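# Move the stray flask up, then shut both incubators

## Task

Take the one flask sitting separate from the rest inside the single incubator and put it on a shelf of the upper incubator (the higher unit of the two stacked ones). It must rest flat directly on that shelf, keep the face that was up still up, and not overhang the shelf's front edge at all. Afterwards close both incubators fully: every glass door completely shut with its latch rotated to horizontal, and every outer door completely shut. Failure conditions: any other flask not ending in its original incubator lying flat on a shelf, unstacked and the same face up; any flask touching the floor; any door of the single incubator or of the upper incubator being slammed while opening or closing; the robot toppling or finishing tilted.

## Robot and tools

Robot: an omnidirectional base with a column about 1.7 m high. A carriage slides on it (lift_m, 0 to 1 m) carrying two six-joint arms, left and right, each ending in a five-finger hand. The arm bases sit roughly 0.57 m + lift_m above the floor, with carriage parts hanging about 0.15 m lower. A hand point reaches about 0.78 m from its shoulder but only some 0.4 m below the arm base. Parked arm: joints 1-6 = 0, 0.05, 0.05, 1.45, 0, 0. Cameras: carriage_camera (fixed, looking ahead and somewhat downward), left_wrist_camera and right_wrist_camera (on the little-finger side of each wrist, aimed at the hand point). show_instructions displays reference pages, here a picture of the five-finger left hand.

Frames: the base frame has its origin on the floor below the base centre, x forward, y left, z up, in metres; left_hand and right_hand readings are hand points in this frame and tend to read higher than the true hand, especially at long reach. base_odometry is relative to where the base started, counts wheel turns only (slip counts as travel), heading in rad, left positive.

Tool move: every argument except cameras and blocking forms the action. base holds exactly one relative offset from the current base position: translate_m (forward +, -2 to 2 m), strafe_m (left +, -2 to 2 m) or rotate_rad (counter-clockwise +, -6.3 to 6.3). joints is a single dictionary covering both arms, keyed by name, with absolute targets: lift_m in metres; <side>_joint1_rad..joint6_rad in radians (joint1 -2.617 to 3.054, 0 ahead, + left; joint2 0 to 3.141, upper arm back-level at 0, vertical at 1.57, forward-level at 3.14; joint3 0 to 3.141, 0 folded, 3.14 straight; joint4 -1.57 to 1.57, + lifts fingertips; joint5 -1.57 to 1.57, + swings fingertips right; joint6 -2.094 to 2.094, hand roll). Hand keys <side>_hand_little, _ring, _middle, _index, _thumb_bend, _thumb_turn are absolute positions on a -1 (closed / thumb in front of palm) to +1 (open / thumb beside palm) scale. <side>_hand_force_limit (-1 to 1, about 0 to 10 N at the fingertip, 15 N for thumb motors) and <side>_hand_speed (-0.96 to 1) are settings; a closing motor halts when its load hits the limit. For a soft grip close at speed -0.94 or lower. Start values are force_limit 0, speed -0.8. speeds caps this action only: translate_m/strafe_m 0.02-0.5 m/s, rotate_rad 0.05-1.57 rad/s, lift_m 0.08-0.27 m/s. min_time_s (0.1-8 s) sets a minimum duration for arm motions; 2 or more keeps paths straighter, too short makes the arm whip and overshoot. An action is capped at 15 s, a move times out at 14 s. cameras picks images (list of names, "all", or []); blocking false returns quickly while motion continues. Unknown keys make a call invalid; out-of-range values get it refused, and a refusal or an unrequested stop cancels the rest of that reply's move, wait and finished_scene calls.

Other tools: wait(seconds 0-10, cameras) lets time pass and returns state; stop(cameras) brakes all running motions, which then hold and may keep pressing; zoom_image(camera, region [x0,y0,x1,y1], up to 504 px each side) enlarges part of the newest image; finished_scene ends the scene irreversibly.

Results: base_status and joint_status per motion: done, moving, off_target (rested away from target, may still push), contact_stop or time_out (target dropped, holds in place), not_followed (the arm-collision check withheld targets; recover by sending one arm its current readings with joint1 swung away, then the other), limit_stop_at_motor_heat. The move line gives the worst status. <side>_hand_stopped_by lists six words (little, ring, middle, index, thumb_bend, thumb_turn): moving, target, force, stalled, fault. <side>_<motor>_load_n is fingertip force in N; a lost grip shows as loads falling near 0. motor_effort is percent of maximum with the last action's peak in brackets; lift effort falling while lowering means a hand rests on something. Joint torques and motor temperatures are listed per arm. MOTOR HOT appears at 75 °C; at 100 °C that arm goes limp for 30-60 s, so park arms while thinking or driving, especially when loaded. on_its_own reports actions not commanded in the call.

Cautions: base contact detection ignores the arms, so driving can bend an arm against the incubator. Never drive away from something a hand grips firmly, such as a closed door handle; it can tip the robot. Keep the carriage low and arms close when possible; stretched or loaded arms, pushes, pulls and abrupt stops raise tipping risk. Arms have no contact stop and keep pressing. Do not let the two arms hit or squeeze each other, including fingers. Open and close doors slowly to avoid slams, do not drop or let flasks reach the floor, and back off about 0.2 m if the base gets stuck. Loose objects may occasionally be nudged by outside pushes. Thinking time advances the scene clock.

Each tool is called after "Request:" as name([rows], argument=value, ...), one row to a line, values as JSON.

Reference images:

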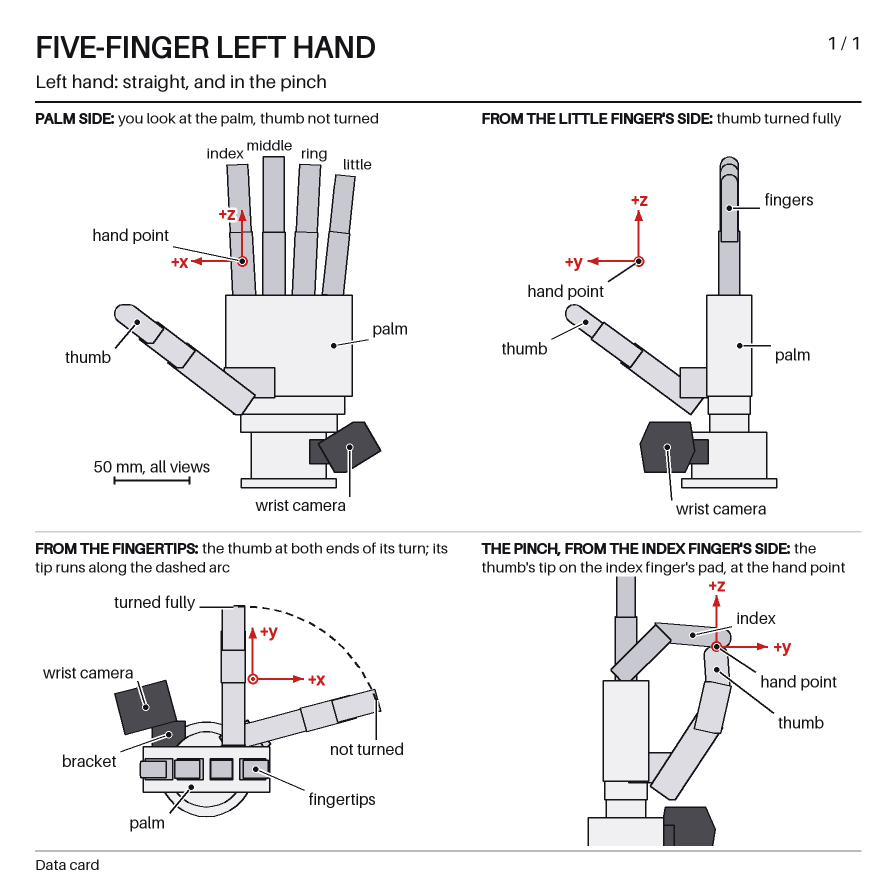

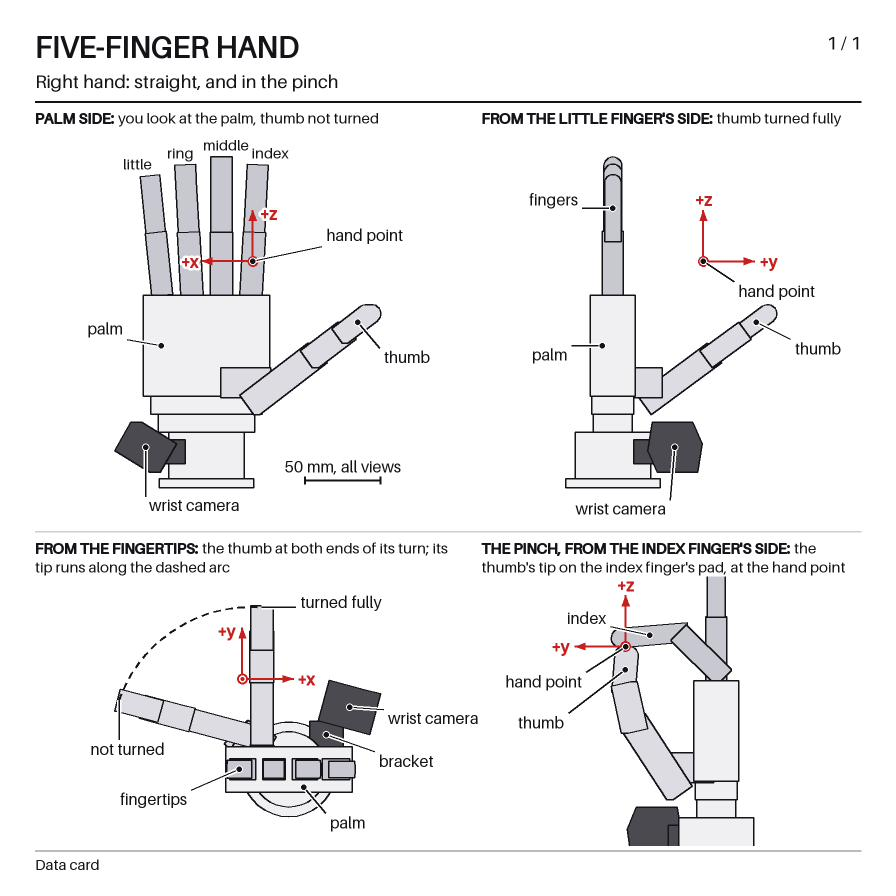

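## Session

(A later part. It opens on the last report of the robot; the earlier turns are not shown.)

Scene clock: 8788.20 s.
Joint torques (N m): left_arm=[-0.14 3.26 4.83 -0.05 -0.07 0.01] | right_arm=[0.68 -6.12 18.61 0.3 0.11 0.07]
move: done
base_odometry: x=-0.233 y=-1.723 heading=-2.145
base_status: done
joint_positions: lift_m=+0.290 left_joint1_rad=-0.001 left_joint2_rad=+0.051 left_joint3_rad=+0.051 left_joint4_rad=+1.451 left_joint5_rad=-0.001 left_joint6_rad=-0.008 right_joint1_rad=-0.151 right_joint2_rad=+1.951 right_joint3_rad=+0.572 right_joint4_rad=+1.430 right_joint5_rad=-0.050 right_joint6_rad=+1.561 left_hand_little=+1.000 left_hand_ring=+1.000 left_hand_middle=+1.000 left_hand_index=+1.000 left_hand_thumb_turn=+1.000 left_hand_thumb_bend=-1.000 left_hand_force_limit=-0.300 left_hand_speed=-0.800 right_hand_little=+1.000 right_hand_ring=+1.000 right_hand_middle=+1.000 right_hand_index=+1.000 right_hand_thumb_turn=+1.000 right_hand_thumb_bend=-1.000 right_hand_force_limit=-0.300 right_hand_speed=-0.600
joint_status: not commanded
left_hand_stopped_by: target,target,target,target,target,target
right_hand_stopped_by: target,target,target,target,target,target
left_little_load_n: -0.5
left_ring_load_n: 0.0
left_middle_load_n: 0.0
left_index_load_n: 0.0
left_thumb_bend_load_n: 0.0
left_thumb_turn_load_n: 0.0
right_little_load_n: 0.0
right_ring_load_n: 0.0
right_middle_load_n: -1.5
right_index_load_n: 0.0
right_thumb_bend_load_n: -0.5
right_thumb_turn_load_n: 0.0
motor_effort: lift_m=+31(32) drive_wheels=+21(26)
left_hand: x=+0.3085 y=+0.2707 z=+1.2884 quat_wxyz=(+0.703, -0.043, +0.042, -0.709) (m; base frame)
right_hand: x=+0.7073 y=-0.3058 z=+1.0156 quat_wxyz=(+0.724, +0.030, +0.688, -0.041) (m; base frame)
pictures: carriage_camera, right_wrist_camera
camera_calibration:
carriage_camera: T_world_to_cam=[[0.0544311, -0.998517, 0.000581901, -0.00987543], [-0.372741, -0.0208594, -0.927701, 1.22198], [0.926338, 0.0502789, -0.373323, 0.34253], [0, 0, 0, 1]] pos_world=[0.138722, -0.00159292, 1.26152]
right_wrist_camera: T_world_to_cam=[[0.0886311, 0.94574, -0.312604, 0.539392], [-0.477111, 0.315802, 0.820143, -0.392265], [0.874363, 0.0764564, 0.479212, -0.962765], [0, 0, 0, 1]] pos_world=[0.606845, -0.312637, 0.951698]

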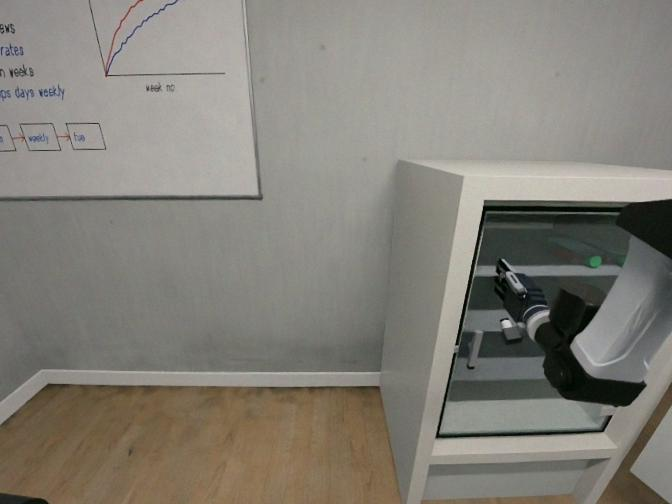

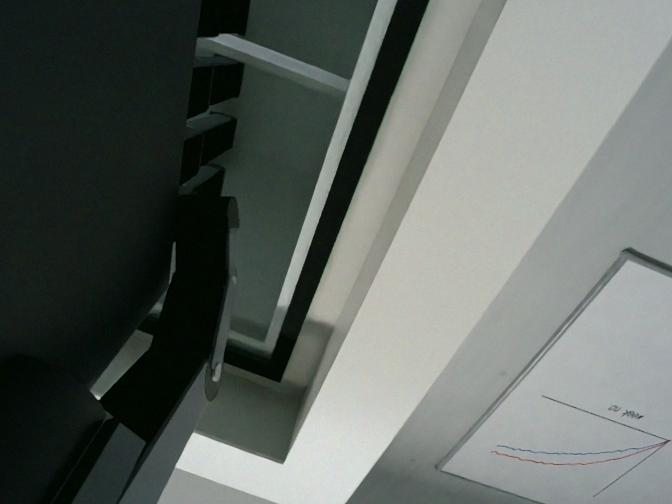

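Request:
move(base={"translate_m": -0.12}, speeds={"translate_m": 0.05}, cameras=["carriage_camera", "right_wrist_camera"])

Request:
zoom_image(camera="carriage_camera", region=[400, 280, 500, 380])

Request:
move(joints={"lift_m": 0.09, "right_hand_thumb_bend": 1.0}, cameras=["carriage_camera", "right_wrist_camera"])

Request:
zoom_image(camera="carriage_camera", region=[420, 200, 520, 300])

Scene clock: 8803.00 s.
Joint torques (N m): left_arm=[-0.16 3.29 4.82 -0.03 -0.07 0.01] | right_arm=[0.51 -7.64 7.1 1.84 0.13 0.07]
Motor temperatures (°C): left_arm=[23 28 32 24 26 23] | right_arm=[25 39 45 34 24 23]
move: done
base_odometry: x=-0.168 y=-1.622 heading=-2.144
base_status: done
joint_positions: lift_m=+0.290 left_joint1_rad=-0.001 left_joint2_rad=+0.051 left_joint3_rad=+0.051 left_joint4_rad=+1.450 left_joint5_rad=-0.001 left_joint6_rad=-0.008 right_joint1_rad=-0.149 right_joint2_rad=+1.958 right_joint3_rad=+0.712 right_joint4_rad=+1.277 right_joint5_rad=-0.052 right_joint6_rad=+1.561 left_hand_little=+1.000 left_hand_ring=+1.000 left_hand_middle=+1.000 left_hand_index=+1.000 left_hand_thumb_turn=+1.000 left_hand_thumb_bend=-1.000 left_hand_force_limit=-0.300 left_hand_speed=-0.800 right_hand_little=+1.000 right_hand_ring=+1.000 right_hand_middle=+1.000 right_hand_index=+1.000 right_hand_thumb_turn=+1.000 right_hand_thumb_bend=-1.000 right_hand_force_limit=-0.300 right_hand_speed=-0.600
joint_status: not commanded
left_hand_stopped_by: target,target,target,target,target,target
right_hand_stopped_by: target,target,target,target,target,target
left_little_load_n: 0.0
left_ring_load_n: 0.0
left_middle_load_n: 0.0
left_index_load_n: 0.0
left_thumb_bend_load_n: 0.0
left_thumb_turn_load_n: 0.0
right_little_load_n: 0.0
right_ring_load_n: 0.0
right_middle_load_n: 0.0
right_index_load_n: 0.0
right_thumb_bend_load_n: 0.0
right_thumb_turn_load_n: 0.0
motor_effort: lift_m=+32(32) drive_wheels=-6(13)
left_hand: x=+0.3086 y=+0.2707 z=+1.2884 quat_wxyz=(+0.703, -0.043, +0.042, -0.709) (m; base frame)
right_hand: x=+0.7388 y=-0.3092 z=+1.0251 quat_wxyz=(+0.717, +0.030, +0.696, -0.039) (m; base frame)
pictures: carriage_camera, right_wrist_camera
camera_calibration:
carriage_camera: T_world_to_cam=[[0.0544311, -0.998517, 0.000581901, -0.00987543], [-0.372741, -0.0208594, -0.927701, 1.22198], [0.926338, 0.0502789, -0.373323, 0.34253], [0, 0, 0, 1]] pos_world=[0.138722, -0.00159292, 1.26152]
right_wrist_camera: T_world_to_cam=[[0.078143, 0.947061, -0.311398, 0.549587], [-0.460965, 0.311282, 0.831032, -0.408478], [0.883971, 0.0786044, 0.460887, -0.982114], [0, 0, 0, 1]] pos_world=[0.636919, -0.316142, 0.963242]

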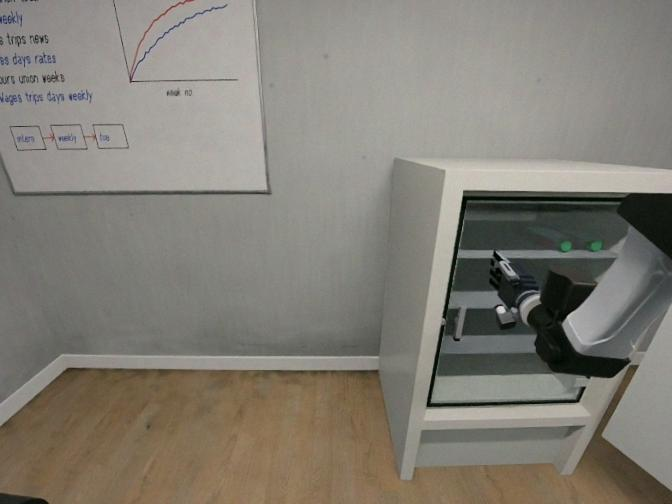

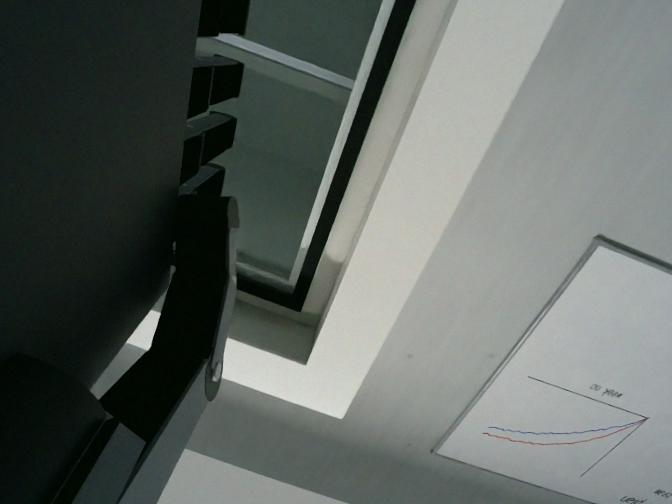

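Scaled by 5.040.

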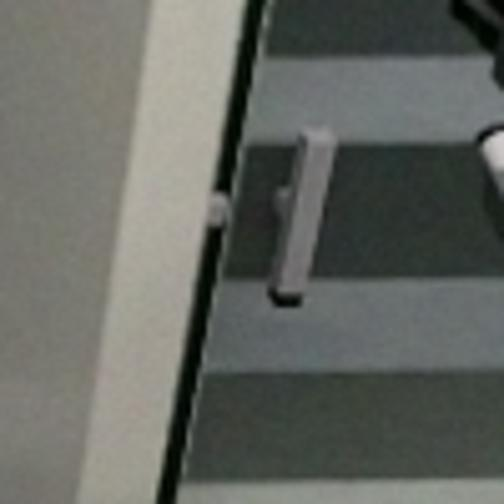

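Scene clock: 8807.00 s.
Joint torques (N m): left_arm=[-0.14 3.25 4.83 -0.05 -0.07 0.01] | right_arm=[0.5 -8.29 6.54 2 0.13 0.07]
move: done
base_odometry: x=-0.168 y=-1.622 heading=-2.144
base_status: not commanded
joint_positions: lift_m=+0.090 left_joint1_rad=-0.001 left_joint2_rad=+0.051 left_joint3_rad=+0.051 left_joint4_rad=+1.450 left_joint5_rad=-0.001 left_joint6_rad=-0.008 right_joint1_rad=-0.149 right_joint2_rad=+1.964 right_joint3_rad=+0.718 right_joint4_rad=+1.262 right_joint5_rad=-0.052 right_joint6_rad=+1.561 left_hand_little=+1.000 left_hand_ring=+1.000 left_hand_middle=+1.000 left_hand_index=+1.000 left_hand_thumb_turn=+1.000 left_hand_thumb_bend=-1.000 left_hand_force_limit=-0.300 left_hand_speed=-0.800 right_hand_little=+1.000 right_hand_ring=+1.000 right_hand_middle=+1.000 right_hand_index=+1.000 right_hand_thumb_turn=+1.000 right_hand_thumb_bend=+1.000 right_hand_force_limit=-0.300 right_hand_speed=-0.600
joint_status: all done
left_hand_stopped_by: target,target,target,target,target,target
right_hand_stopped_by: target,target,target,target,target,target
left_little_load_n: 0.0
left_ring_load_n: 0.5
left_middle_load_n: 0.0
left_index_load_n: 0.0
left_thumb_bend_load_n: 0.0
left_thumb_turn_load_n: 0.0
right_little_load_n: 0.0
right_ring_load_n: 0.0
right_middle_load_n: 0.0
right_index_load_n: 0.0
right_thumb_bend_load_n: 0.0
right_thumb_turn_load_n: -0.5
motor_effort: lift_m=+33(33) drive_wheels=-6(7)
left_hand: x=+0.3085 y=+0.2707 z=+1.0883 quat_wxyz=(+0.703, -0.043, +0.042, -0.709) (m; base frame)
right_hand: x=+0.7407 y=-0.3095 z=+0.8207 quat_wxyz=(+0.712, +0.030, +0.701, -0.039) (m; base frame)
pictures: carriage_camera, right_wrist_camera
camera_calibration:
carriage_camera: T_world_to_cam=[[0.0544311, -0.998517, 0.000581901, -0.009759], [-0.372741, -0.0208594, -0.927701, 1.03635], [0.926338, 0.0502789, -0.373323, 0.267828], [0, 0, 0, 1]] pos_world=[0.138722, -0.00159292, 1.06142]
right_wrist_camera: T_world_to_cam=[[0.0741132, 0.947704, -0.310426, 0.488606], [-0.449186, 0.309641, 0.838066, -0.252547], [0.890359, 0.0773273, 0.448644, -0.884764], [0, 0, 0, 1]] pos_world=[0.638105, -0.316439, 0.760271]

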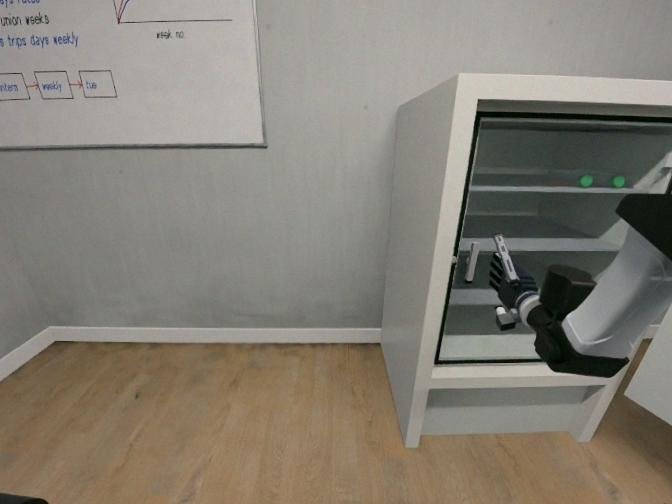

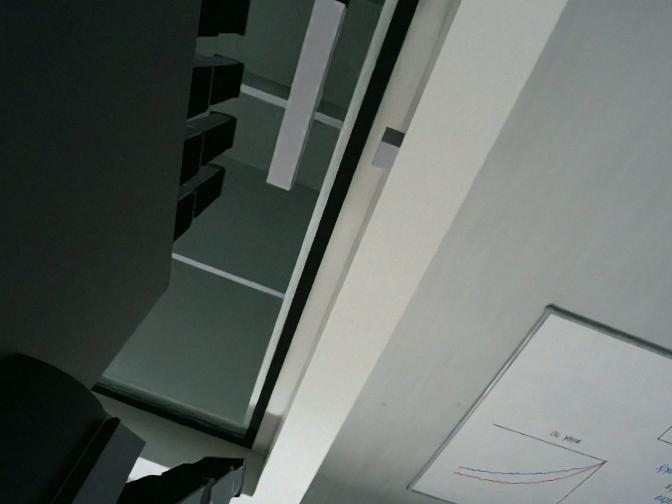

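Scaled by 5.040.

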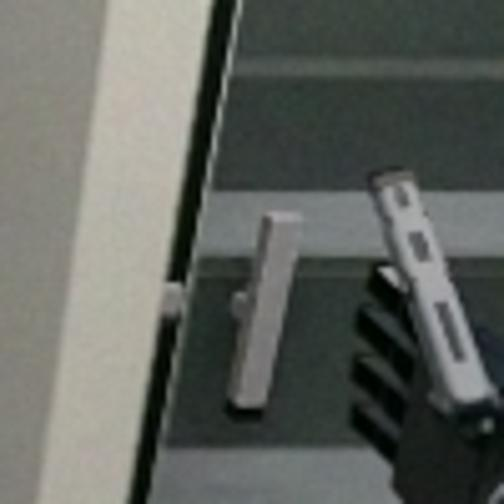

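Request:
move(joints={"right_hand_middle": -0.92, "right_hand_ring": -0.9, "right_hand_little": -0.9}, base={"strafe_m": 0.058}, speeds={"strafe_m": 0.06}, cameras=["carriage_camera", "right_wrist_camera"])

Request:
zoom_image(camera="carriage_camera", region=[430, 200, 550, 320])

Scene clock: 8842.30 s.
Joint torques (N m): left_arm=[-0.12 3.23 4.82 -0.05 -0.07 0.01] | right_arm=[0.21 -8.25 6.53 1.98 0.11 0.08]
Motor temperatures (°C): left_arm=[23 28 32 24 26 23] | right_arm=[25 40 40 37 24 23]
move: done
base_odometry: x=-0.119 y=-1.654 heading=-2.144
base_status: done
joint_positions: lift_m=+0.090 left_joint1_rad=-0.001 left_joint2_rad=+0.051 left_joint3_rad=+0.051 left_joint4_rad=+1.450 left_joint5_rad=-0.001 left_joint6_rad=-0.008 right_joint1_rad=-0.146 right_joint2_rad=+1.964 right_joint3_rad=+0.718 right_joint4_rad=+1.262 right_joint5_rad=-0.049 right_joint6_rad=+1.561 left_hand_little=+1.000 left_hand_ring=+1.000 left_hand_middle=+1.000 left_hand_index=+1.000 left_hand_thumb_turn=+1.000 left_hand_thumb_bend=-1.000 left_hand_force_limit=-0.300 left_hand_speed=-0.800 right_hand_little=-0.900 right_hand_ring=-0.900 right_hand_middle=-0.920 right_hand_index=+1.000 right_hand_thumb_turn=+1.000 right_hand_thumb_bend=+1.000 right_hand_force_limit=-0.300 right_hand_speed=-0.600
joint_status: all done
left_hand_stopped_by: target,target,target,target,target,target
right_hand_stopped_by: target,target,target,target,target,target
left_little_load_n: 0.0
left_ring_load_n: 0.0
left_middle_load_n: 0.0
left_index_load_n: 0.0
left_thumb_bend_load_n: 0.0
left_thumb_turn_load_n: 0.0
right_little_load_n: 0.0
right_ring_load_n: 0.0
right_middle_load_n: 0.0
right_index_load_n: 0.0
right_thumb_bend_load_n: 0.0
right_thumb_turn_load_n: 0.0
motor_effort: lift_m=+33(33) drive_wheels=+9(16)
left_hand: x=+0.3085 y=+0.2707 z=+1.0883 quat_wxyz=(+0.703, -0.043, +0.042, -0.709) (m; base frame)
right_hand: x=+0.7409 y=-0.3084 z=+0.8207 quat_wxyz=(+0.712, +0.030, +0.701, -0.038) (m; base frame)
pictures: carriage_camera, right_wrist_camera
camera_calibration:
carriage_camera: T_world_to_cam=[[0.0544311, -0.998517, 0.000581901, -0.009759], [-0.372741, -0.0208594, -0.927701, 1.03635], [0.926338, 0.0502789, -0.373323, 0.267828], [0, 0, 0, 1]] pos_world=[0.138722, -0.00159292, 1.06142]
right_wrist_camera: T_world_to_cam=[[0.0733995, 0.94789, -0.310028, 0.487769], [-0.449496, 0.308944, 0.838157, -0.252935], [0.890262, 0.0778357, 0.448749, -0.884795], [0, 0, 0, 1]] pos_world=[0.638205, -0.31534, 0.760271]

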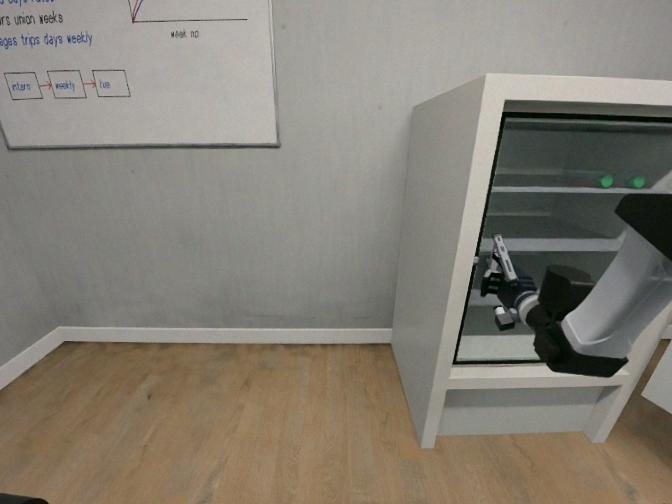

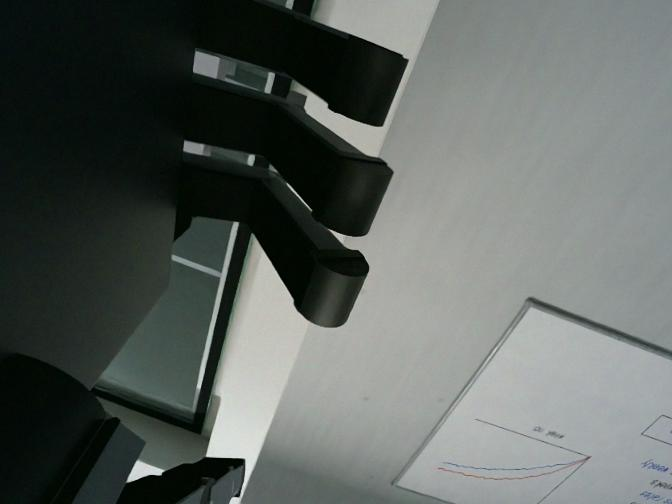

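Scaled by 4.200.

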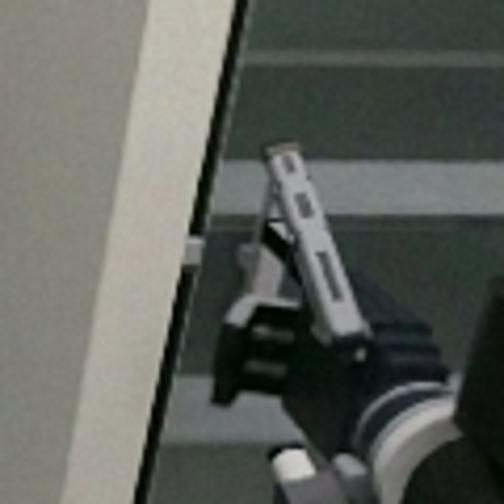

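Request:
move(base={"translate_m": 0.07}, speeds={"translate_m": 0.04})

Request:
move(base={"strafe_m": -0.055}, speeds={"strafe_m": 0.03})

Request:
move(base={"strafe_m": -0.025}, speeds={"strafe_m": 0.03}, cameras=["carriage_camera", "right_wrist_camera"])

Request:
zoom_image(camera="carriage_camera", region=[430, 200, 550, 320])

Scene clock: 8857.70 s.
Joint torques (N m): left_arm=[-0.14 3.23 4.83 -0.03 -0.07 0.01] | right_arm=[0.2 -8.28 6.54 1.97 0.1 0.08]
move: done
base_odometry: x=-0.157 y=-1.713 heading=-2.144
base_status: done
joint_positions: lift_m=+0.090 left_joint1_rad=-0.001 left_joint2_rad=+0.051 left_joint3_rad=+0.051 left_joint4_rad=+1.450 left_joint5_rad=+0.000 left_joint6_rad=-0.008 right_joint1_rad=-0.146 right_joint2_rad=+1.964 right_joint3_rad=+0.718 right_joint4_rad=+1.262 right_joint5_rad=-0.048 right_joint6_rad=+1.561 left_hand_little=+1.000 left_hand_ring=+1.000 left_hand_middle=+1.000 left_hand_index=+1.000 left_hand_thumb_turn=+1.000 left_hand_thumb_bend=-1.000 left_hand_force_limit=-0.300 left_hand_speed=-0.800 right_hand_little=-0.900 right_hand_ring=-0.900 right_hand_middle=-0.920 right_hand_index=+1.000 right_hand_thumb_turn=+1.000 right_hand_thumb_bend=+1.000 right_hand_force_limit=-0.300 right_hand_speed=-0.600
joint_status: not commanded
left_hand_stopped_by: target,target,target,target,target,target
right_hand_stopped_by: target,target,target,target,target,target
left_little_load_n: 0.0
left_ring_load_n: 0.0
left_middle_load_n: 0.0
left_index_load_n: 0.0
left_thumb_bend_load_n: 0.0
left_thumb_turn_load_n: 0.0
right_little_load_n: 0.0
right_ring_load_n: 0.0
right_middle_load_n: 0.0
right_index_load_n: 0.0
right_thumb_bend_load_n: 0.0
right_thumb_turn_load_n: 0.0
motor_effort: lift_m=+33(33) drive_wheels=-5(14)
left_hand: x=+0.3087 y=+0.2707 z=+1.0882 quat_wxyz=(+0.703, -0.043, +0.042, -0.709) (m; base frame)
right_hand: x=+0.7409 y=-0.3086 z=+0.8207 quat_wxyz=(+0.712, +0.031, +0.701, -0.038) (m; base frame)
pictures: none

Scene clock: 8860.03 s.
Joint torques (N m): left_arm=[-0.14 3.23 4.83 -0.04 -0.07 0.01] | right_arm=[-1.14 -8.27 6.53 1.98 0.66 0.09]
move: done
base_odometry: x=-0.203 y=-1.683 heading=-2.144
base_status: done
joint_positions: lift_m=+0.090 left_joint1_rad=-0.001 left_joint2_rad=+0.051 left_joint3_rad=+0.051 left_joint4_rad=+1.450 left_joint5_rad=+0.000 left_joint6_rad=-0.008 right_joint1_rad=-0.132 right_joint2_rad=+1.964 right_joint3_rad=+0.718 right_joint4_rad=+1.262 right_joint5_rad=-0.107 right_joint6_rad=+1.561 left_hand_little=+1.000 left_hand_ring=+1.000 left_hand_middle=+1.000 left_hand_index=+1.000 left_hand_thumb_turn=+1.000 left_hand_thumb_bend=-1.000 left_hand_force_limit=-0.300 left_hand_speed=-0.800 right_hand_little=-0.900 right_hand_ring=-0.900 right_hand_middle=-0.920 right_hand_index=+1.000 right_hand_thumb_turn=+1.000 right_hand_thumb_bend=+1.000 right_hand_force_limit=-0.300 right_hand_speed=-0.600
joint_status: not commanded
left_hand_stopped_by: target,target,target,target,target,target
right_hand_stopped_by: target,target,target,target,target,target
left_little_load_n: 0.0
left_ring_load_n: 0.0
left_middle_load_n: 0.0
left_index_load_n: 0.0
left_thumb_bend_load_n: 0.0
left_thumb_turn_load_n: 0.0
right_little_load_n: 0.0
right_ring_load_n: 0.0
right_middle_load_n: 0.0
right_index_load_n: -3.0
right_thumb_bend_load_n: 0.0
right_thumb_turn_load_n: 0.0
motor_effort: lift_m=+33(33) drive_wheels=+2(9)
left_hand: x=+0.3087 y=+0.2707 z=+1.0882 quat_wxyz=(+0.703, -0.043, +0.042, -0.709) (m; base frame)
right_hand: x=+0.7380 y=-0.2898 z=+0.8206 quat_wxyz=(+0.713, +0.005, +0.702, -0.013) (m; base frame)
pictures: none

Scene clock: 8861.37 s.
Joint torques (N m): left_arm=[-0.14 3.25 4.81 -0.04 -0.03 0.01] | right_arm=[-0.92 -8.27 6.52 1.98 0.32 0.08]
move: done
base_odometry: x=-0.225 y=-1.670 heading=-2.144
base_status: done
joint_positions: lift_m=+0.090 left_joint1_rad=-0.001 left_joint2_rad=+0.051 left_joint3_rad=+0.051 left_joint4_rad=+1.450 left_joint5_rad=+0.000 left_joint6_rad=-0.008 right_joint1_rad=-0.134 right_joint2_rad=+1.964 right_joint3_rad=+0.718 right_joint4_rad=+1.263 right_joint5_rad=-0.074 right_joint6_rad=+1.561 left_hand_little=+1.000 left_hand_ring=+1.000 left_hand_middle=+1.000 left_hand_index=+1.000 left_hand_thumb_turn=+1.000 left_hand_thumb_bend=-1.000 left_hand_force_limit=-0.300 left_hand_speed=-0.800 right_hand_little=-0.900 right_hand_ring=-0.900 right_hand_middle=-0.920 right_hand_index=+1.000 right_hand_thumb_turn=+1.000 right_hand_thumb_bend=+1.000 right_hand_force_limit=-0.300 right_hand_speed=-0.600
joint_status: not commanded
left_hand_stopped_by: target,target,target,target,target,target
right_hand_stopped_by: target,target,target,target,target,target
left_little_load_n: 0.0
left_ring_load_n: 0.0
left_middle_load_n: 0.0
left_index_load_n: 0.0
left_thumb_bend_load_n: 0.0
left_thumb_turn_load_n: 0.5
right_little_load_n: 0.0
right_ring_load_n: 0.0
right_middle_load_n: 0.5
right_index_load_n: -1.0
right_thumb_bend_load_n: 0.0
right_thumb_turn_load_n: 0.0
motor_effort: lift_m=+33(33) drive_wheels=+2(13)
left_hand: x=+0.3087 y=+0.2706 z=+1.0882 quat_wxyz=(+0.703, -0.043, +0.043, -0.709) (m; base frame)
right_hand: x=+0.7397 y=-0.2975 z=+0.8209 quat_wxyz=(+0.712, +0.017, +0.701, -0.025) (m; base frame)
pictures: carriage_camera, right_wrist_camera
camera_calibration:
carriage_camera: T_world_to_cam=[[0.0544311, -0.998517, 0.000581901, -0.009759], [-0.372741, -0.0208594, -0.927701, 1.03635], [0.926338, 0.0502789, -0.373323, 0.267828], [0, 0, 0, 1]] pos_world=[0.138722, -0.00159292, 1.06142]
right_wrist_camera: T_world_to_cam=[[0.0392149, 0.949759, -0.310516, 0.503741], [-0.460992, 0.292904, 0.837672, -0.252818], [0.886537, 0.110296, 0.449318, -0.872816], [0, 0, 0, 1]] pos_world=[0.637483, -0.308113, 0.76037]

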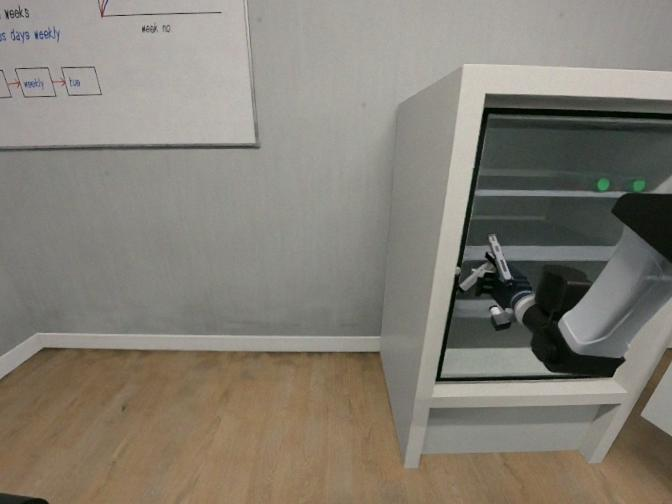

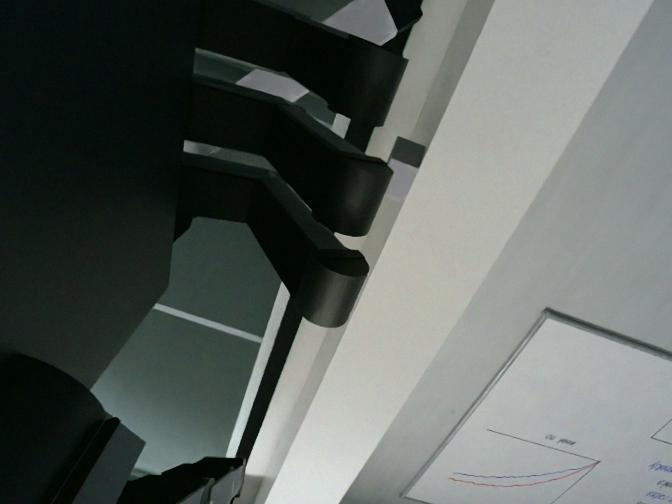

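Scaled by 4.200.

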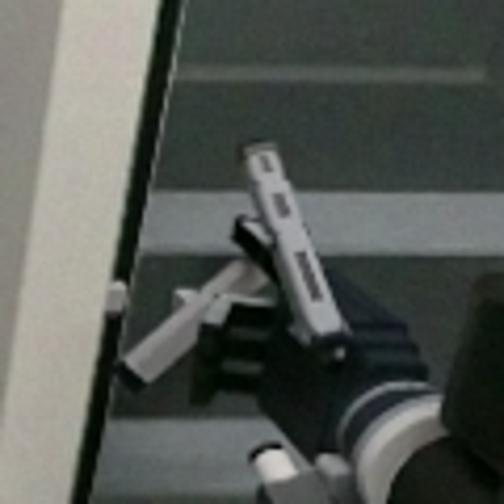

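Request:
move(base={"strafe_m": -0.02}, speeds={"strafe_m": 0.03}, cameras=["carriage_camera", "right_wrist_camera"])

Request:
zoom_image(camera="carriage_camera", region=[430, 200, 550, 320])

Scene clock: 8869.73 s.
Joint torques (N m): left_arm=[-0.14 3.25 4.81 -0.04 -0.11 0.01] | right_arm=[-0.38 -8.28 6.53 1.96 0.13 0.08]
move: done
base_odometry: x=-0.242 y=-1.659 heading=-2.143
base_status: done
joint_positions: lift_m=+0.090 left_joint1_rad=-0.001 left_joint2_rad=+0.051 left_joint3_rad=+0.051 left_joint4_rad=+1.450 left_joint5_rad=+0.000 left_joint6_rad=-0.008 right_joint1_rad=-0.140 right_joint2_rad=+1.964 right_joint3_rad=+0.718 right_joint4_rad=+1.263 right_joint5_rad=-0.052 right_joint6_rad=+1.561 left_hand_little=+1.000 left_hand_ring=+1.000 left_hand_middle=+1.000 left_hand_index=+1.000 left_hand_thumb_turn=+1.000 left_hand_thumb_bend=-1.000 left_hand_force_limit=-0.300 left_hand_speed=-0.800 right_hand_little=-0.900 right_hand_ring=-0.900 right_hand_middle=-0.920 right_hand_index=+1.000 right_hand_thumb_turn=+1.000 right_hand_thumb_bend=+1.000 right_hand_force_limit=-0.300 right_hand_speed=-0.600
joint_status: not commanded
left_hand_stopped_by: target,target,target,target,target,target
right_hand_stopped_by: target,target,target,target,target,target
left_little_load_n: 0.0
left_ring_load_n: 0.0
left_middle_load_n: 0.0
left_index_load_n: 0.0
left_thumb_bend_load_n: 0.0
left_thumb_turn_load_n: 0.0
right_little_load_n: 0.0
right_ring_load_n: 0.0
right_middle_load_n: 0.0
right_index_load_n: 0.0
right_thumb_bend_load_n: 0.0
right_thumb_turn_load_n: 0.0
motor_effort: lift_m=+33(33) drive_wheels=-3(12)
left_hand: x=+0.3087 y=+0.2706 z=+1.0882 quat_wxyz=(+0.703, -0.043, +0.043, -0.709) (m; base frame)
right_hand: x=+0.7408 y=-0.3049 z=+0.8209 quat_wxyz=(+0.712, +0.027, +0.701, -0.035) (m; base frame)
pictures: carriage_camera, right_wrist_camera
camera_calibration:
carriage_camera: T_world_to_cam=[[0.0544311, -0.998517, 0.000581901, -0.009759], [-0.372741, -0.0208594, -0.927701, 1.03635], [0.926338, 0.0502789, -0.373323, 0.267828], [0, 0, 0, 1]] pos_world=[0.138722, -0.00159292, 1.06142]
right_wrist_camera: T_world_to_cam=[[0.0660037, 0.948383, -0.310182, 0.490247], [-0.45253, 0.305504, 0.837785, -0.252704], [0.889303, 0.0850699, 0.449336, -0.882617], [0, 0, 0, 1]] pos_world=[0.6382, -0.312656, 0.76037]

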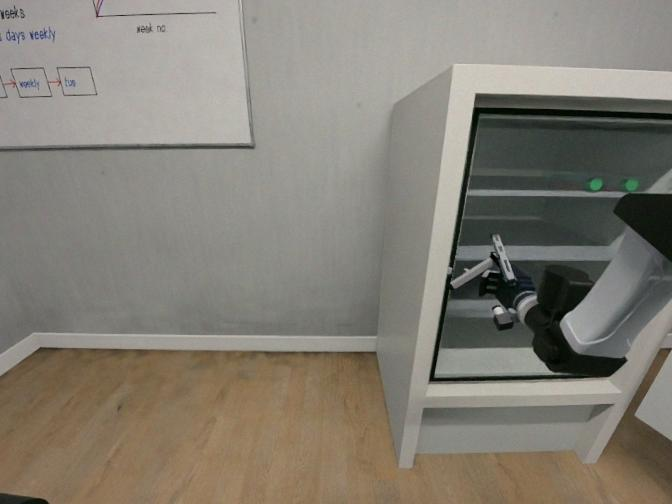

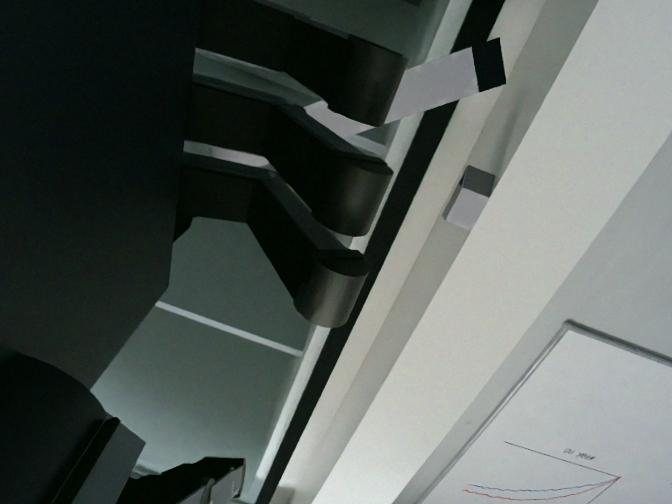

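Scaled by 4.200.

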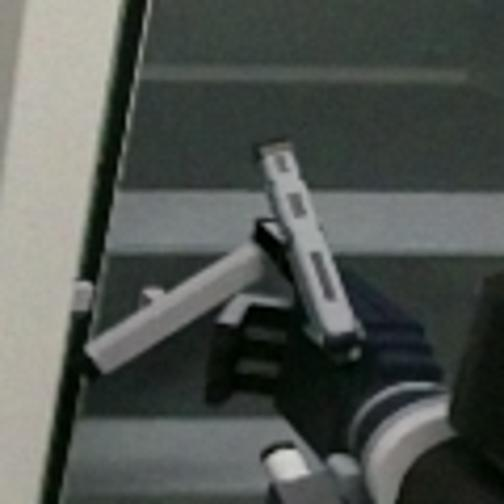

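Request:
move(joints={"lift_m": 0.07}, speeds={"lift_m": 0.08})

Request:
move(joints={"lift_m": 0.055}, speeds={"lift_m": 0.08}, cameras=["carriage_camera", "right_wrist_camera"])

Request:
zoom_image(camera="carriage_camera", region=[430, 180, 550, 300])

Scene clock: 8883.90 s.
Joint torques (N m): left_arm=[-0.16 3.29 4.83 -0.03 -0.08 0.01] | right_arm=[0.17 -8.28 6.53 1.96 -0.02 0.08]
move: done
base_odometry: x=-0.242 y=-1.659 heading=-2.143
base_status: not commanded
joint_positions: lift_m=+0.070 left_joint1_rad=-0.001 left_joint2_rad=+0.051 left_joint3_rad=+0.051 left_joint4_rad=+1.450 left_joint5_rad=+0.000 left_joint6_rad=-0.008 right_joint1_rad=-0.145 right_joint2_rad=+1.965 right_joint3_rad=+0.718 right_joint4_rad=+1.264 right_joint5_rad=-0.035 right_joint6_rad=+1.561 left_hand_little=+1.000 left_hand_ring=+1.000 left_hand_middle=+1.000 left_hand_index=+1.000 left_hand_thumb_turn=+1.000 left_hand_thumb_bend=-1.000 left_hand_force_limit=-0.300 left_hand_speed=-0.800 right_hand_little=-0.900 right_hand_ring=-0.900 right_hand_middle=-0.920 right_hand_index=+1.000 right_hand_thumb_turn=+1.000 right_hand_thumb_bend=+1.000 right_hand_force_limit=-0.300 right_hand_speed=-0.600
joint_status: all done
left_hand_stopped_by: target,target,target,target,target,target
right_hand_stopped_by: target,target,target,target,target,target
left_little_load_n: 0.0
left_ring_load_n: 0.0
left_middle_load_n: 0.0
left_index_load_n: 0.0
left_thumb_bend_load_n: 0.0
left_thumb_turn_load_n: 0.0
right_little_load_n: 0.0
right_ring_load_n: 0.0
right_middle_load_n: 0.5
right_index_load_n: 0.0
right_thumb_bend_load_n: 0.0
right_thumb_turn_load_n: 0.0
motor_effort: lift_m=+33(34) drive_wheels=-2(3)
left_hand: x=+0.3087 y=+0.2706 z=+1.0682 quat_wxyz=(+0.703, -0.043, +0.043, -0.709) (m; base frame)
right_hand: x=+0.7414 y=-0.3110 z=+0.8010 quat_wxyz=(+0.712, +0.035, +0.700, -0.043) (m; base frame)
pictures: none

Scene clock: 8884.47 s.
Joint torques (N m): left_arm=[-0.14 3.25 4.82 -0.04 -0.08 0.01] | right_arm=[0.2 -8.31 6.35 1.77 -0.02 0.08]
move: done
base_odometry: x=-0.242 y=-1.659 heading=-2.143
base_status: not commanded
joint_positions: lift_m=+0.055 left_joint1_rad=-0.001 left_joint2_rad=+0.051 left_joint3_rad=+0.051 left_joint4_rad=+1.450 left_joint5_rad=+0.000 left_joint6_rad=-0.008 right_joint1_rad=-0.145 right_joint2_rad=+1.965 right_joint3_rad=+0.720 right_joint4_rad=+1.282 right_joint5_rad=-0.036 right_joint6_rad=+1.561 left_hand_little=+1.000 left_hand_ring=+1.000 left_hand_middle=+1.000 left_hand_index=+1.000 left_hand_thumb_turn=+1.000 left_hand_thumb_bend=-1.000 left_hand_force_limit=-0.300 left_hand_speed=-0.800 right_hand_little=-0.900 right_hand_ring=-0.900 right_hand_middle=-0.920 right_hand_index=+1.000 right_hand_thumb_turn=+1.000 right_hand_thumb_bend=+1.000 right_hand_force_limit=-0.300 right_hand_speed=-0.600
joint_status: all done
left_hand_stopped_by: target,target,target,target,target,target
right_hand_stopped_by: target,target,target,target,target,target
left_little_load_n: 0.0
left_ring_load_n: 0.0
left_middle_load_n: 0.0
left_index_load_n: 0.0
left_thumb_bend_load_n: 0.0
left_thumb_turn_load_n: 0.0
right_little_load_n: 0.0
right_ring_load_n: 0.0
right_middle_load_n: 0.0
right_index_load_n: 0.0
right_thumb_bend_load_n: 0.0
right_thumb_turn_load_n: 0.0
motor_effort: lift_m=+32(33) drive_wheels=-2(3)
left_hand: x=+0.3087 y=+0.2706 z=+1.0533 quat_wxyz=(+0.703, -0.043, +0.043, -0.709) (m; base frame)
right_hand: x=+0.7411 y=-0.3108 z=+0.7918 quat_wxyz=(+0.719, +0.034, +0.693, -0.043) (m; base frame)
pictures: carriage_camera, right_wrist_camera
camera_calibration:
carriage_camera: T_world_to_cam=[[0.0544311, -0.998517, 0.000581901, -0.00973869], [-0.372741, -0.0208594, -0.927701, 1.00397], [0.926338, 0.0502789, -0.373323, 0.254799], [0, 0, 0, 1]] pos_world=[0.138722, -0.00159292, 1.02652]
right_wrist_camera: T_world_to_cam=[[0.0923615, 0.945946, -0.310895, 0.467098], [-0.463389, 0.317192, 0.827442, -0.206435], [0.881329, 0.0676414, 0.467637, -0.883368], [0, 0, 0, 1]] pos_world=[0.639736, -0.316617, 0.729127]

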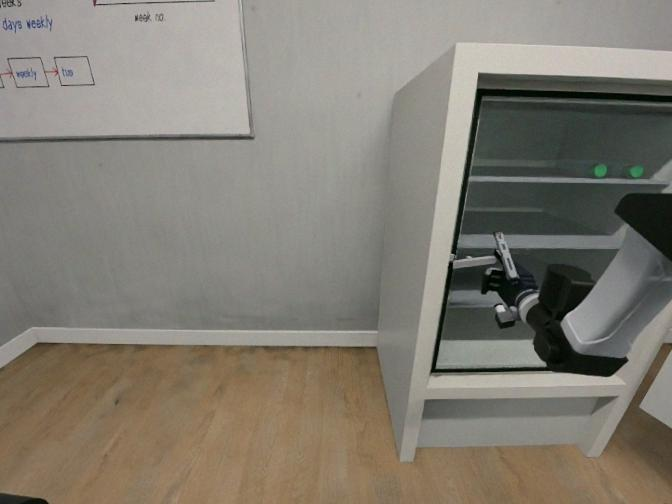

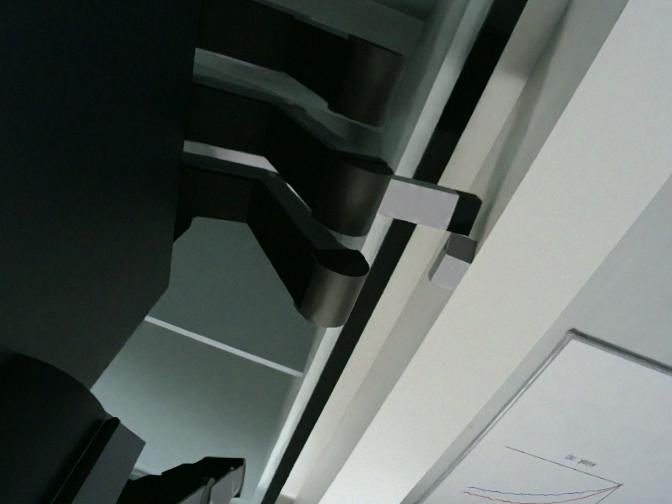

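Scaled by 4.200.

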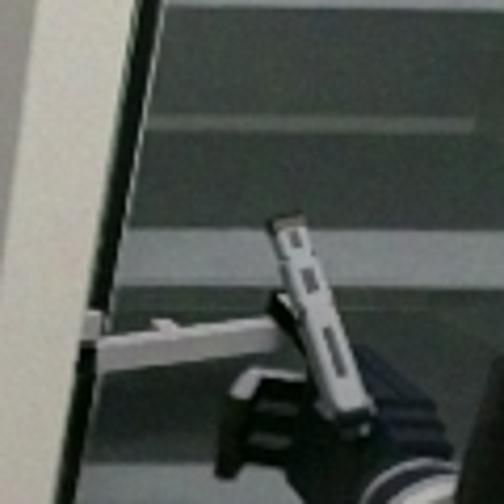

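Request:
move(joints={"lift_m": 0.043}, speeds={"lift_m": 0.08}, cameras=["carriage_camera", "right_wrist_camera"])

Request:
zoom_image(camera="carriage_camera", region=[430, 180, 550, 300])

Scene clock: 8892.90 s.
Joint torques (N m): left_arm=[-0.14 3.23 4.83 -0.04 -0.08 0.01] | right_arm=[0.18 -8.31 5.89 1.47 -0.01 0.08]
move: done
base_odometry: x=-0.242 y=-1.659 heading=-2.143
base_status: not commanded
joint_positions: lift_m=+0.043 left_joint1_rad=-0.001 left_joint2_rad=+0.051 left_joint3_rad=+0.051 left_joint4_rad=+1.450 left_joint5_rad=+0.000 left_joint6_rad=-0.008 right_joint1_rad=-0.145 right_joint2_rad=+1.965 right_joint3_rad=+0.725 right_joint4_rad=+1.311 right_joint5_rad=-0.036 right_joint6_rad=+1.561 left_hand_little=+1.000 left_hand_ring=+1.000 left_hand_middle=+1.000 left_hand_index=+1.000 left_hand_thumb_turn=+1.000 left_hand_thumb_bend=-1.000 left_hand_force_limit=-0.300 left_hand_speed=-0.800 right_hand_little=-0.900 right_hand_ring=-0.900 right_hand_middle=-0.920 right_hand_index=+1.000 right_hand_thumb_turn=+1.000 right_hand_thumb_bend=+1.000 right_hand_force_limit=-0.300 right_hand_speed=-0.600
joint_status: all done
left_hand_stopped_by: target,target,target,target,target,target
right_hand_stopped_by: target,target,target,target,target,target
left_little_load_n: 0.0
left_ring_load_n: 0.0
left_middle_load_n: 0.0
left_index_load_n: 0.0
left_thumb_bend_load_n: 0.0
left_thumb_turn_load_n: 0.0
right_little_load_n: 0.0
right_ring_load_n: 0.0
right_middle_load_n: 0.0
right_index_load_n: 0.0
right_thumb_bend_load_n: 0.0
right_thumb_turn_load_n: 0.0
motor_effort: lift_m=+32(33) drive_wheels=-2(3)
left_hand: x=+0.3087 y=+0.2706 z=+1.0412 quat_wxyz=(+0.703, -0.043, +0.043, -0.709) (m; base frame)
right_hand: x=+0.7407 y=-0.3107 z=+0.7893 quat_wxyz=(+0.730, +0.033, +0.681, -0.044) (m; base frame)
pictures: carriage_camera, right_wrist_camera
camera_calibration:
carriage_camera: T_world_to_cam=[[0.0544311, -0.998517, 0.000581901, -0.0097317], [-0.372741, -0.0208594, -0.927701, 0.992842], [0.926338, 0.0502789, -0.373323, 0.250319], [0, 0, 0, 1]] pos_world=[0.138722, -0.00159292, 1.01452]
right_wrist_camera: T_world_to_cam=[[0.102394, 0.944452, -0.31229, 0.459439], [-0.490694, 0.321042, 0.810032, -0.169463], [0.865295, 0.0702963, 0.49631, -0.891801], [0, 0, 0, 1]] pos_world=[0.641472, -0.316823, 0.723359]

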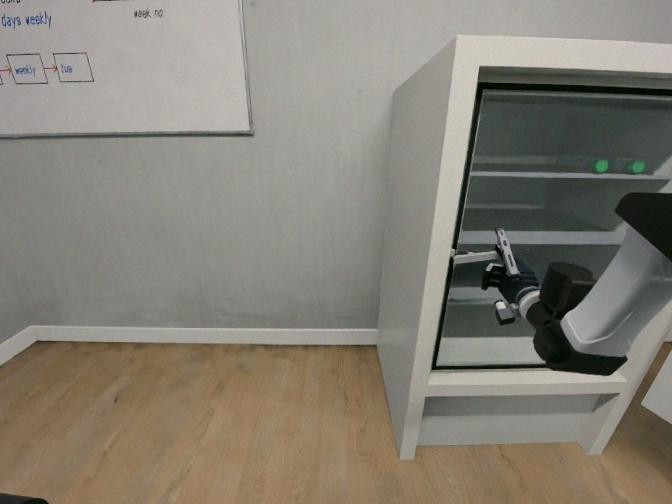

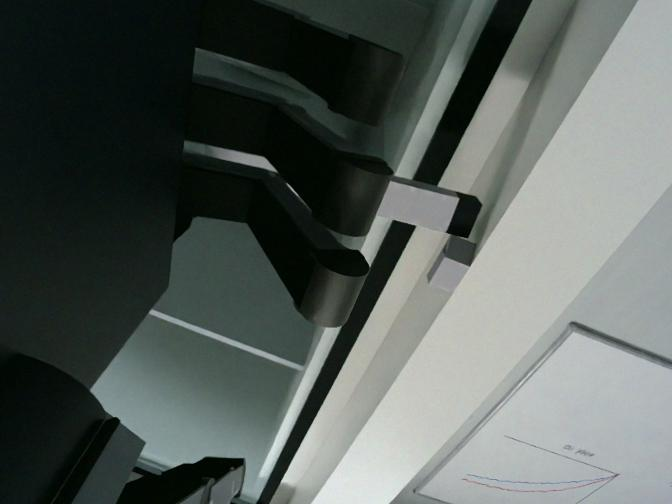

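Scaled by 4.200.

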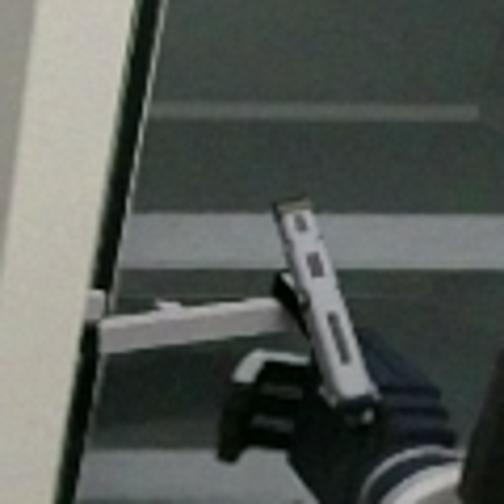

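Request:
move(joints={"lift_m": 0.028}, speeds={"lift_m": 0.08}, cameras=["carriage_camera", "right_wrist_camera"])

Request:
zoom_image(camera="carriage_camera", region=[430, 180, 550, 300])

Scene clock: 8911.80 s.
Joint torques (N m): left_arm=[-0.14 3.25 4.82 -0.03 -0.08 0.01] | right_arm=[0.18 -8.36 5.34 1.32 -0.02 0.08]
move: done
base_odometry: x=-0.242 y=-1.659 heading=-2.143
base_status: not commanded
joint_positions: lift_m=+0.028 left_joint1_rad=-0.001 left_joint2_rad=+0.051 left_joint3_rad=+0.051 left_joint4_rad=+1.450 left_joint5_rad=+0.000 left_joint6_rad=-0.008 right_joint1_rad=-0.145 right_joint2_rad=+1.965 right_joint3_rad=+0.732 right_joint4_rad=+1.324 right_joint5_rad=-0.036 right_joint6_rad=+1.561 left_hand_little=+1.000 left_hand_ring=+1.000 left_hand_middle=+1.000 left_hand_index=+1.000 left_hand_thumb_turn=+1.000 left_hand_thumb_bend=-1.000 left_hand_force_limit=-0.300 left_hand_speed=-0.800 right_hand_little=-0.900 right_hand_ring=-0.900 right_hand_middle=-0.920 right_hand_index=+1.000 right_hand_thumb_turn=+1.000 right_hand_thumb_bend=+1.000 right_hand_force_limit=-0.300 right_hand_speed=-0.600
joint_status: all done
left_hand_stopped_by: target,target,target,target,target,target
right_hand_stopped_by: target,target,target,target,target,target
left_little_load_n: 0.0
left_ring_load_n: 0.0
left_middle_load_n: 0.0
left_index_load_n: 0.0
left_thumb_bend_load_n: 0.0
left_thumb_turn_load_n: 0.0
right_little_load_n: 0.0
right_ring_load_n: 0.0
right_middle_load_n: 0.0
right_index_load_n: 0.0
right_thumb_bend_load_n: 0.0
right_thumb_turn_load_n: 0.0
motor_effort: lift_m=+32(33) drive_wheels=-2(3)
left_hand: x=+0.3087 y=+0.2706 z=+1.0263 quat_wxyz=(+0.703, -0.043, +0.043, -0.709) (m; base frame)
right_hand: x=+0.7410 y=-0.3107 z=+0.7806 quat_wxyz=(+0.737, +0.032, +0.673, -0.045) (m; base frame)
pictures: carriage_camera, right_wrist_camera
camera_calibration:
carriage_camera: T_world_to_cam=[[0.0544311, -0.998517, 0.000581901, -0.00972298], [-0.372741, -0.0208594, -0.927701, 0.978926], [0.926338, 0.0502789, -0.373323, 0.244719], [0, 0, 0, 1]] pos_world=[0.138722, -0.00159292, 0.999516]
right_wrist_camera: T_world_to_cam=[[0.108649, 0.94354, -0.312933, 0.452289], [-0.506788, 0.32339, 0.799115, -0.141108], [0.855197, 0.0717675, 0.513311, -0.893067], [0, 0, 0, 1]] pos_world=[0.643096, -0.317027, 0.712719]

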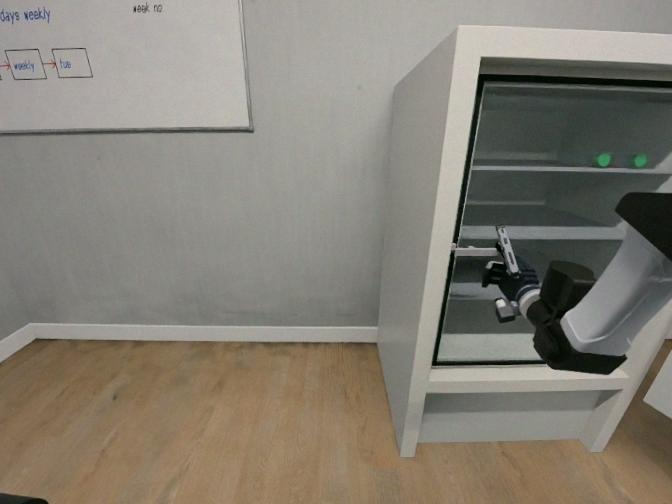

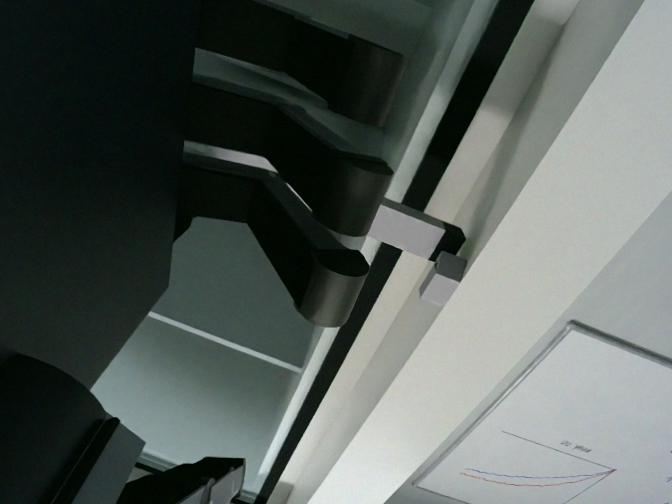

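Scaled by 4.200.

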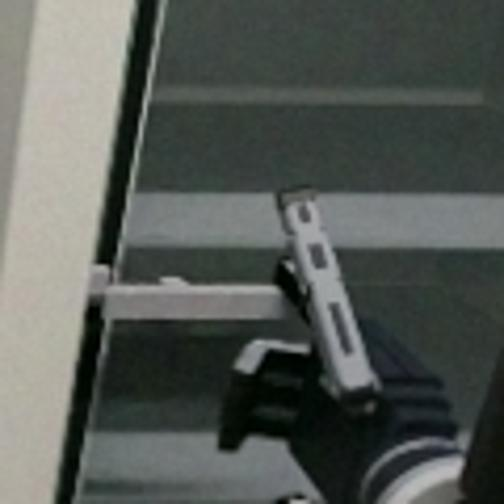

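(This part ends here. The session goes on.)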